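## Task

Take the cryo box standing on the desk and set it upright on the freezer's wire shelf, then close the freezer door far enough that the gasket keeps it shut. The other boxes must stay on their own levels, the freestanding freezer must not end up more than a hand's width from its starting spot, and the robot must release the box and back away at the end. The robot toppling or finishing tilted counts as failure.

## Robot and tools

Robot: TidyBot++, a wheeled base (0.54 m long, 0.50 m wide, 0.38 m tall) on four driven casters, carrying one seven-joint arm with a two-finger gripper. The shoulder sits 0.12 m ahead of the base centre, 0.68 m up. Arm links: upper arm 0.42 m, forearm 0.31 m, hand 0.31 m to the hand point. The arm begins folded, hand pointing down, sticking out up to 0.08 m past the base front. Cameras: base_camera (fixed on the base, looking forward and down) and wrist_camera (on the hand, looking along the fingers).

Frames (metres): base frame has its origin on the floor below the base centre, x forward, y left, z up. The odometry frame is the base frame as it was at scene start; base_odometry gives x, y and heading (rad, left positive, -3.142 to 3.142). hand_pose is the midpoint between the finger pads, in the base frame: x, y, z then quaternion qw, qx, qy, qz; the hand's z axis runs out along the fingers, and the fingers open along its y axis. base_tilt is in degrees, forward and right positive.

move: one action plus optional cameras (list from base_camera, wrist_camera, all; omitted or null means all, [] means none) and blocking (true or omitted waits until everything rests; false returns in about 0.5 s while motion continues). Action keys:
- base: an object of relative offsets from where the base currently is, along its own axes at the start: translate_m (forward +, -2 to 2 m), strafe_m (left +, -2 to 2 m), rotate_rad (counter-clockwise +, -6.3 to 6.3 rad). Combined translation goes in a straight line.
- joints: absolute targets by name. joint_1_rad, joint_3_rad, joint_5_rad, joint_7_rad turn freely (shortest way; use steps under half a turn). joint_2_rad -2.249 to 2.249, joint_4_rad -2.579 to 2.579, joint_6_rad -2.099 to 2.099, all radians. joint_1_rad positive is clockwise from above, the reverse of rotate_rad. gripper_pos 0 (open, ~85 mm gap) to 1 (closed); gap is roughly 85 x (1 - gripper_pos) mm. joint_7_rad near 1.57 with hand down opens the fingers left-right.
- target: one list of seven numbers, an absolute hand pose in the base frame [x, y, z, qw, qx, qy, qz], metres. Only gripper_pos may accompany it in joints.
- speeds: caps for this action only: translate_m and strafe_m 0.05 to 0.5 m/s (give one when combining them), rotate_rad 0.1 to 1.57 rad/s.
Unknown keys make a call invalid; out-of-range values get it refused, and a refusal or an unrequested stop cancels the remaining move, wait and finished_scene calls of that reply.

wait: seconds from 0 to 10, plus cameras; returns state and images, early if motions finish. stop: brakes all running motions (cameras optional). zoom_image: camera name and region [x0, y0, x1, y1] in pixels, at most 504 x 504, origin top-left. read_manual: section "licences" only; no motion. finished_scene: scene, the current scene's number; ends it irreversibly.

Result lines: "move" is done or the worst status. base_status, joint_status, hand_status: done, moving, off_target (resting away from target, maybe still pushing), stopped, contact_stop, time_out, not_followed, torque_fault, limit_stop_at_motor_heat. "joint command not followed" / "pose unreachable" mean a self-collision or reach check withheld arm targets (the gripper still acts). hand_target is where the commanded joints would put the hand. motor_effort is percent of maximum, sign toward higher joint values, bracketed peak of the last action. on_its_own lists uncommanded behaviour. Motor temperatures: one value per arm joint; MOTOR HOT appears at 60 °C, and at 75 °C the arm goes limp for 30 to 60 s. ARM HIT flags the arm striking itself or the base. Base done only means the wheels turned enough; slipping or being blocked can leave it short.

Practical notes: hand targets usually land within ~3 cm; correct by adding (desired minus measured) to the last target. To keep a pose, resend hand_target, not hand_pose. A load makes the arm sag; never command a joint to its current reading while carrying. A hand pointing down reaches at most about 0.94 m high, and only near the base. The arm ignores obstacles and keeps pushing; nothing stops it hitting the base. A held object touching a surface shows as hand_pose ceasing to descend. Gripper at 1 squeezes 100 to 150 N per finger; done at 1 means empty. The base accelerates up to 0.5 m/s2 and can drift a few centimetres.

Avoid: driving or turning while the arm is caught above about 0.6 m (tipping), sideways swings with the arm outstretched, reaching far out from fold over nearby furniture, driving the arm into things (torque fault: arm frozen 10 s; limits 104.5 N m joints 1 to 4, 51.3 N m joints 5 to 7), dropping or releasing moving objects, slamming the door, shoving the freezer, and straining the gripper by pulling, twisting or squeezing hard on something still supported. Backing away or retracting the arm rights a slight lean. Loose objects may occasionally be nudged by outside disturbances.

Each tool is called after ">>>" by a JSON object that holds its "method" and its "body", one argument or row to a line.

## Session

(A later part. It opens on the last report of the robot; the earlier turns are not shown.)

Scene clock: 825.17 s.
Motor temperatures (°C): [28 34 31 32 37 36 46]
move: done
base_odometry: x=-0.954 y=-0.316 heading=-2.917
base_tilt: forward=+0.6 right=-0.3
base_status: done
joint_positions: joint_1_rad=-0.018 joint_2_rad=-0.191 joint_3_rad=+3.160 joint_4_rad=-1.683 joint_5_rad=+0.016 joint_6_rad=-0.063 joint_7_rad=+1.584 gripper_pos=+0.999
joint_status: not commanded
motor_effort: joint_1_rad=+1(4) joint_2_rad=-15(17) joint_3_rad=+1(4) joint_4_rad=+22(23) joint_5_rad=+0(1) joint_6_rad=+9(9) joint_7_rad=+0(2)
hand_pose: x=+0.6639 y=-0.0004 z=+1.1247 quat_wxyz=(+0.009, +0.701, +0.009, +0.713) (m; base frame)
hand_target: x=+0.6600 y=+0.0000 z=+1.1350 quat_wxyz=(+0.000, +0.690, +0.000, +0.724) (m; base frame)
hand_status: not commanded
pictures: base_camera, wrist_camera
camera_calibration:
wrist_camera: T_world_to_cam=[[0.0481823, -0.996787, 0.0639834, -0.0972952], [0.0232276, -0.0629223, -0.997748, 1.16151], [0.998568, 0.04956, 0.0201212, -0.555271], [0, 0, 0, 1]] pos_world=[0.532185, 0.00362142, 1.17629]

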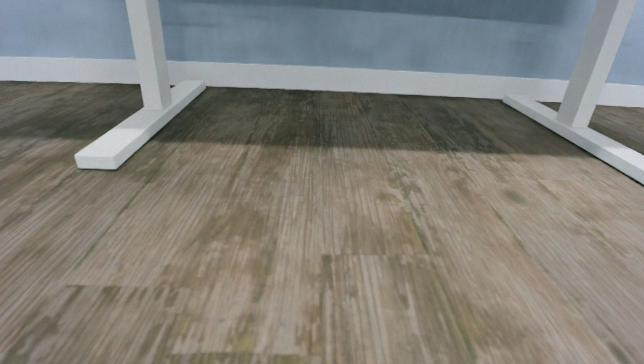

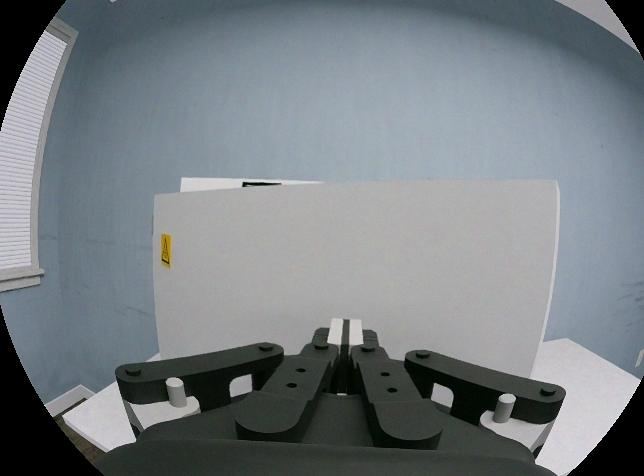

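>>> {"method": "move", "body": {
  "base": {"strafe_m": -0.1, "translate_m": 0.04},
  "speeds": {"strafe_m": 0.12},
  "cameras": []
}}

>>> {"method": "move", "body": {
  "base": {"translate_m": 0.13},
  "speeds": {"translate_m": 0.1}
}}

Scene clock: 830.47 s.
Motor temperatures (°C): [28 34 31 32 37 36 46]
move: done
base_odometry: x=-1.016 y=-0.227 heading=-2.917
base_tilt: forward=+0.5 right=-0.3
base_status: done
joint_positions: joint_1_rad=-0.018 joint_2_rad=-0.193 joint_3_rad=+3.158 joint_4_rad=-1.683 joint_5_rad=+0.016 joint_6_rad=-0.063 joint_7_rad=+1.584 gripper_pos=+0.999
joint_status: not commanded
motor_effort: joint_1_rad=+1(4) joint_2_rad=-15(17) joint_3_rad=+0(4) joint_4_rad=+22(23) joint_5_rad=+0(1) joint_6_rad=+9(10) joint_7_rad=-1(2)
hand_pose: x=+0.6630 y=+0.0005 z=+1.1257 quat_wxyz=(+0.009, +0.701, +0.009, +0.713) (m; base frame)
hand_target: x=+0.6600 y=+0.0000 z=+1.1350 quat_wxyz=(+0.000, +0.690, +0.000, +0.724) (m; base frame)
hand_status: not commanded
pictures: none
No camera images: "cameras" was empty.

Scene clock: 832.37 s.
Motor temperatures (°C): [28 34 31 32 37 36 46]
move: done
base_odometry: x=-1.143 y=-0.255 heading=-2.917
base_tilt: forward=+0.5 right=-0.4
base_status: done
joint_positions: joint_1_rad=-0.018 joint_2_rad=-0.196 joint_3_rad=+3.158 joint_4_rad=-1.683 joint_5_rad=+0.016 joint_6_rad=-0.063 joint_7_rad=+1.584 gripper_pos=+0.999
joint_status: not commanded
motor_effort: joint_1_rad=+0(2) joint_2_rad=-15(18) joint_3_rad=+1(2) joint_4_rad=+23(23) joint_5_rad=+0(1) joint_6_rad=+9(10) joint_7_rad=-1(2)
hand_pose: x=+0.6617 y=+0.0005 z=+1.1273 quat_wxyz=(+0.009, +0.700, +0.009, +0.714) (m; base frame)
hand_target: x=+0.6600 y=+0.0000 z=+1.1350 quat_wxyz=(+0.000, +0.690, +0.000, +0.724) (m; base frame)
hand_status: not commanded
pictures: base_camera, wrist_camera
camera_calibration:
wrist_camera: T_world_to_cam=[[0.0493739, -0.996702, 0.064396, -0.0977176], [0.0280761, -0.0630641, -0.997614, 1.16084], [0.998386, 0.0510641, 0.0248698, -0.558471], [0, 0, 0, 1]] pos_world=[0.529802, 0.00432968, 1.17825]

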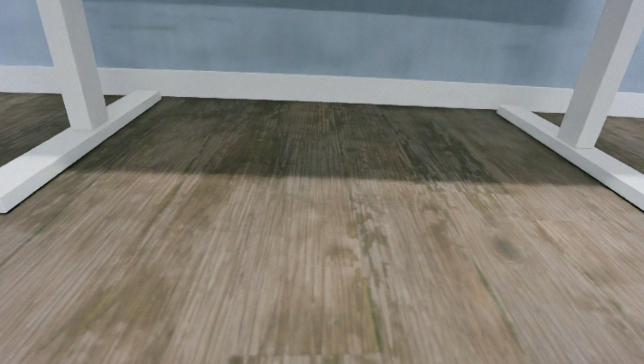

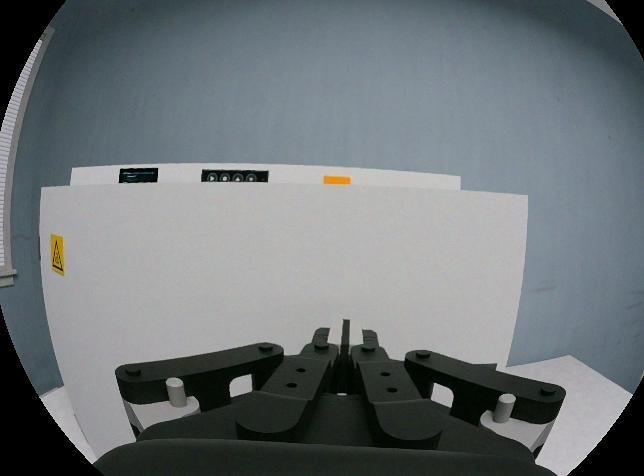

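>>> {"method": "move", "body": {
  "base": {"translate_m": 0.045},
  "speeds": {"translate_m": 0.06}
}}

>>> {"method": "move", "body": {
  "base": {"translate_m": 0.02},
  "speeds": {"translate_m": 0.05}
}}

Scene clock: 836.03 s.
Motor temperatures (°C): [28 34 31 32 37 36 46]
move: done
base_odometry: x=-1.187 y=-0.265 heading=-2.918
base_tilt: forward=+0.5 right=-0.4
base_status: done
joint_positions: joint_1_rad=-0.018 joint_2_rad=-0.197 joint_3_rad=+3.158 joint_4_rad=-1.683 joint_5_rad=+0.016 joint_6_rad=-0.063 joint_7_rad=+1.584 gripper_pos=+0.999
joint_status: not commanded
motor_effort: joint_1_rad=+1(2) joint_2_rad=-15(18) joint_3_rad=+1(2) joint_4_rad=+22(23) joint_5_rad=+0(1) joint_6_rad=+9(9) joint_7_rad=-1(2)
hand_pose: x=+0.6613 y=+0.0005 z=+1.1278 quat_wxyz=(+0.009, +0.699, +0.009, +0.715) (m; base frame)
hand_target: x=+0.6600 y=+0.0000 z=+1.1350 quat_wxyz=(+0.000, +0.690, +0.000, +0.724) (m; base frame)
hand_status: not commanded
pictures: base_camera, wrist_camera
camera_calibration:
wrist_camera: T_world_to_cam=[[0.0493114, -0.996703, 0.0644265, -0.097731], [0.0290434, -0.0630468, -0.997588, 1.1607], [0.998361, 0.0510637, 0.0258387, -0.559129], [0, 0, 0, 1]] pos_world=[0.529321, 0.00432104, 1.17865]

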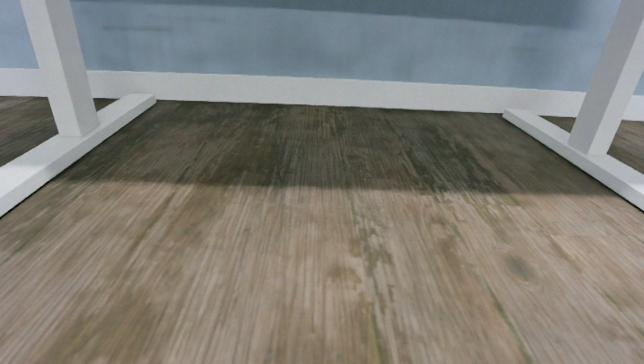

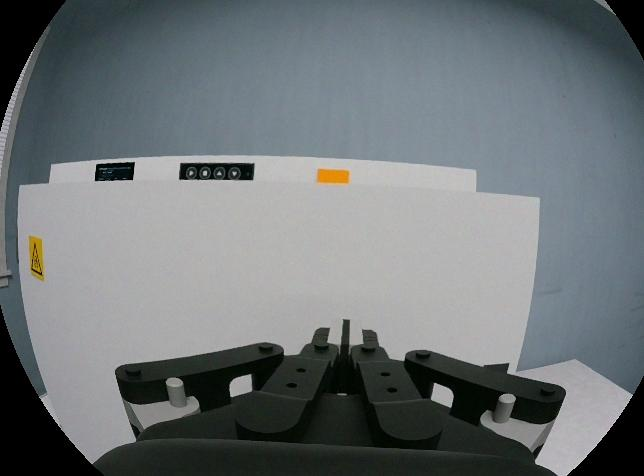

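Scene clock: 836.90 s.
Motor temperatures (°C): [28 34 31 32 37 36 46]
move: done
base_odometry: x=-1.206 y=-0.269 heading=-2.918
base_tilt: forward=+0.5 right=-0.3
base_status: done
joint_positions: joint_1_rad=-0.018 joint_2_rad=-0.199 joint_3_rad=+3.158 joint_4_rad=-1.683 joint_5_rad=+0.016 joint_6_rad=-0.063 joint_7_rad=+1.584 gripper_pos=+0.999
joint_status: not commanded
motor_effort: joint_1_rad=+0(2) joint_2_rad=-15(19) joint_3_rad=+0(1) joint_4_rad=+23(23) joint_5_rad=-1(1) joint_6_rad=+9(9) joint_7_rad=+0(1)
hand_pose: x=+0.6605 y=+0.0005 z=+1.1288 quat_wxyz=(+0.009, +0.699, +0.009, +0.715) (m; base frame)
hand_target: x=+0.6600 y=+0.0000 z=+1.1350 quat_wxyz=(+0.000, +0.690, +0.000, +0.724) (m; base frame)
hand_status: not commanded
pictures: base_camera, wrist_camera
camera_calibration:
wrist_camera: T_world_to_cam=[[0.0491942, -0.996706, 0.0644827, -0.0977539], [0.0308607, -0.0630132, -0.997535, 1.16045], [0.998312, 0.051063, 0.0276592, -0.56034], [0, 0, 0, 1]] pos_world=[0.528391, 0.00430438, 1.17939]

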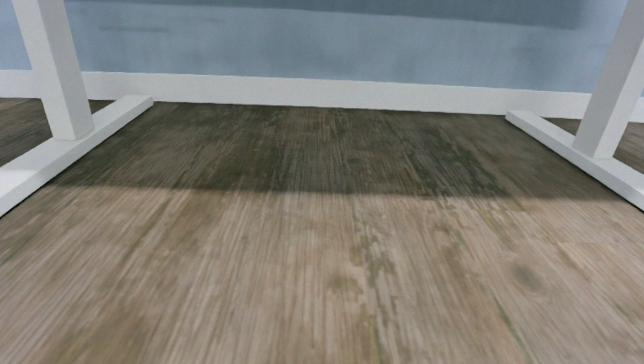

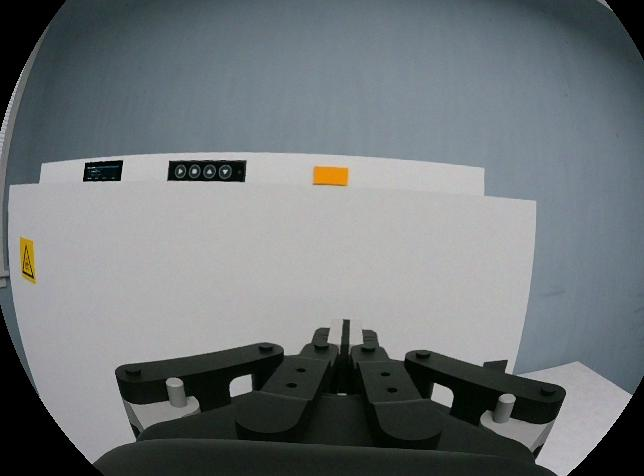

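>>> {"method": "move", "body": {
  "base": {"translate_m": 0.02},
  "speeds": {"translate_m": 0.05}
}}

Scene clock: 840.10 s.
Motor temperatures (°C): [28 34 31 32 37 36 46]
move: done
base_odometry: x=-1.226 y=-0.274 heading=-2.918
base_tilt: forward=+0.5 right=-0.4
base_status: done
joint_positions: joint_1_rad=-0.018 joint_2_rad=-0.199 joint_3_rad=+3.158 joint_4_rad=-1.683 joint_5_rad=+0.016 joint_6_rad=-0.063 joint_7_rad=+1.584 gripper_pos=+0.999
joint_status: not commanded
motor_effort: joint_1_rad=+1(2) joint_2_rad=-14(18) joint_3_rad=+0(1) joint_4_rad=+22(23) joint_5_rad=-1(1) joint_6_rad=+9(9) joint_7_rad=+0(1)
hand_pose: x=+0.6604 y=+0.0005 z=+1.1289 quat_wxyz=(+0.009, +0.699, +0.009, +0.715) (m; base frame)
hand_target: x=+0.6600 y=+0.0000 z=+1.1350 quat_wxyz=(+0.000, +0.690, +0.000, +0.724) (m; base frame)
hand_status: not commanded
pictures: base_camera, wrist_camera
camera_calibration:
wrist_camera: T_world_to_cam=[[0.0491791, -0.996706, 0.0644901, -0.0977571], [0.0310952, -0.063009, -0.997528, 1.16042], [0.998306, 0.0510628, 0.0278941, -0.560499], [0, 0, 0, 1]] pos_world=[0.528274, 0.00430228, 1.17949]

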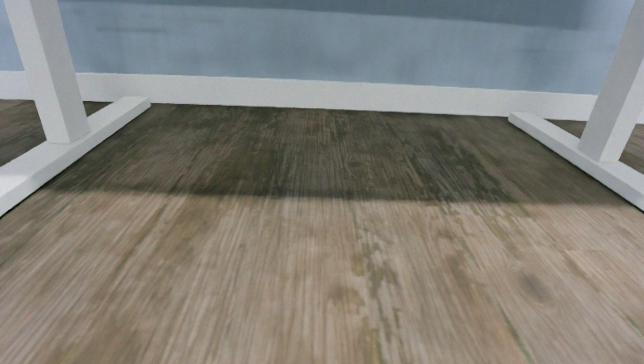

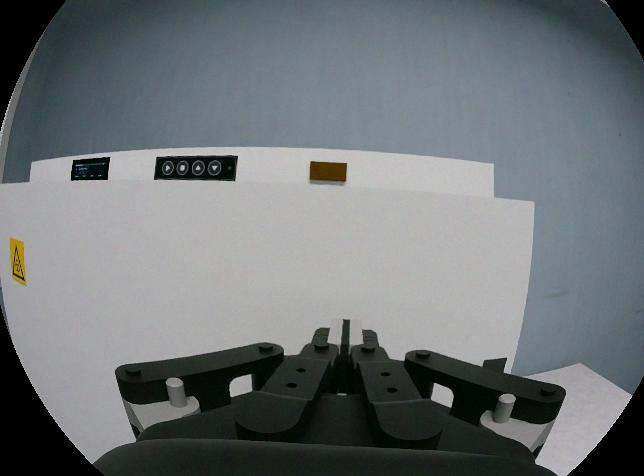

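>>> {"method": "move", "body": {
  "base": {"translate_m": 0.015},
  "speeds": {"translate_m": 0.05}
}}

Scene clock: 843.37 s.
Motor temperatures (°C): [28 34 31 32 37 36 46]
move: done
base_odometry: x=-1.241 y=-0.277 heading=-2.918
base_tilt: forward=+0.5 right=-0.4
base_status: done
joint_positions: joint_1_rad=-0.018 joint_2_rad=-0.219 joint_3_rad=+3.158 joint_4_rad=-1.698 joint_5_rad=+0.016 joint_6_rad=-0.063 joint_7_rad=+1.584 gripper_pos=+0.999
joint_status: not commanded
motor_effort: joint_1_rad=+1(2) joint_2_rad=-10(15) joint_3_rad=+1(2) joint_4_rad=+24(27) joint_5_rad=-1(1) joint_6_rad=+10(12) joint_7_rad=+0(1)
hand_pose: x=+0.6519 y=+0.0003 z=+1.1307 quat_wxyz=(+0.009, +0.697, +0.009, +0.717) (m; base frame)
hand_target: x=+0.6600 y=+0.0000 z=+1.1350 quat_wxyz=(+0.000, +0.690, +0.000, +0.724) (m; base frame)
hand_status: not commanded
pictures: base_camera, wrist_camera
camera_calibration:
wrist_camera: T_world_to_cam=[[0.0488617, -0.996725, 0.0644362, -0.0973188], [0.0367841, -0.0626738, -0.997356, 1.15856], [0.998128, 0.0511027, 0.0336013, -0.558464], [0, 0, 0, 1]] pos_world=[0.519557, 0.00415032, 1.18053]

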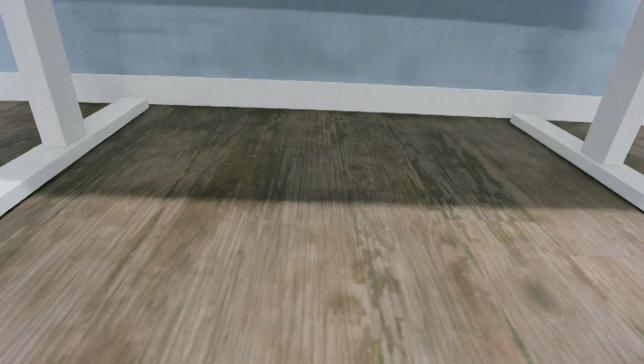

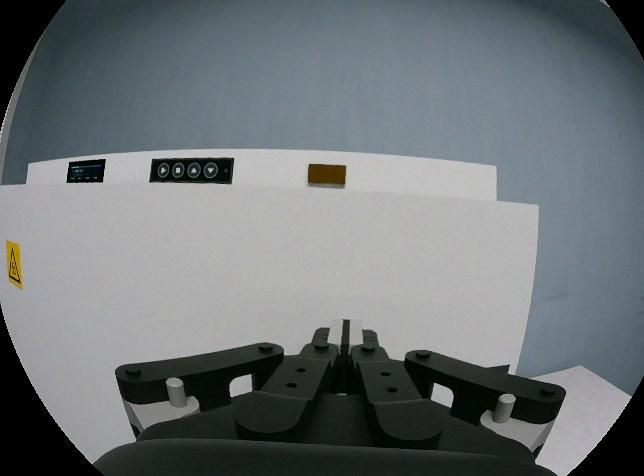

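>>> {"method": "move", "body": {
  "base": {"translate_m": -0.5},
  "speeds": {"translate_m": 0.3}
}}

Scene clock: 849.17 s.
Motor temperatures (°C): [28 34 31 32 37 36 46]
move: done
base_odometry: x=-0.753 y=-0.166 heading=-2.918
base_tilt: forward=+0.5 right=-0.4
base_status: done
joint_positions: joint_1_rad=-0.018 joint_2_rad=-0.201 joint_3_rad=+3.158 joint_4_rad=-1.697 joint_5_rad=+0.016 joint_6_rad=-0.063 joint_7_rad=+1.584 gripper_pos=+0.999
joint_status: not commanded
motor_effort: joint_1_rad=+2(4) joint_2_rad=-15(19) joint_3_rad=+1(4) joint_4_rad=+23(23) joint_5_rad=-1(1) joint_6_rad=+8(10) joint_7_rad=-2(2)
hand_pose: x=+0.6601 y=+0.0005 z=+1.1211 quat_wxyz=(+0.009, +0.703, +0.009, +0.711) (m; base frame)
hand_target: x=+0.6600 y=+0.0000 z=+1.1350 quat_wxyz=(+0.000, +0.690, +0.000, +0.724) (m; base frame)
hand_status: not commanded
pictures: base_camera, wrist_camera
camera_calibration:
wrist_camera: T_world_to_cam=[[0.0499526, -0.996704, 0.0639176, -0.0971092], [0.0188116, -0.0630472, -0.997833, 1.16107], [0.998574, 0.0510468, 0.0156002, -0.546472], [0, 0, 0, 1]] pos_world=[0.528702, 0.0043085, 1.17328]

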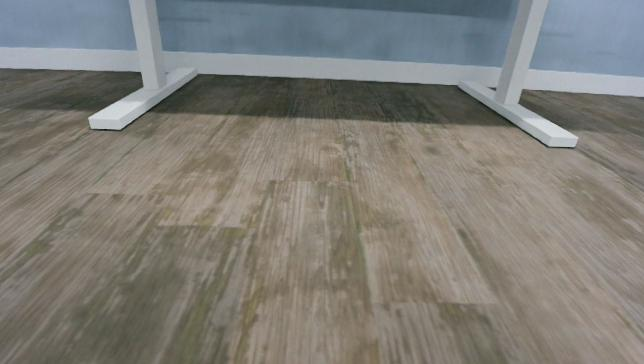

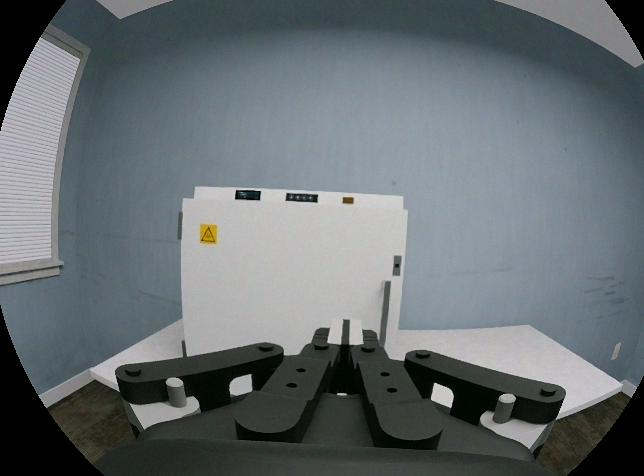

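>>> {"method": "finished_scene", "body": {
  "scene": 1
}}

The scene is finished: the task was done.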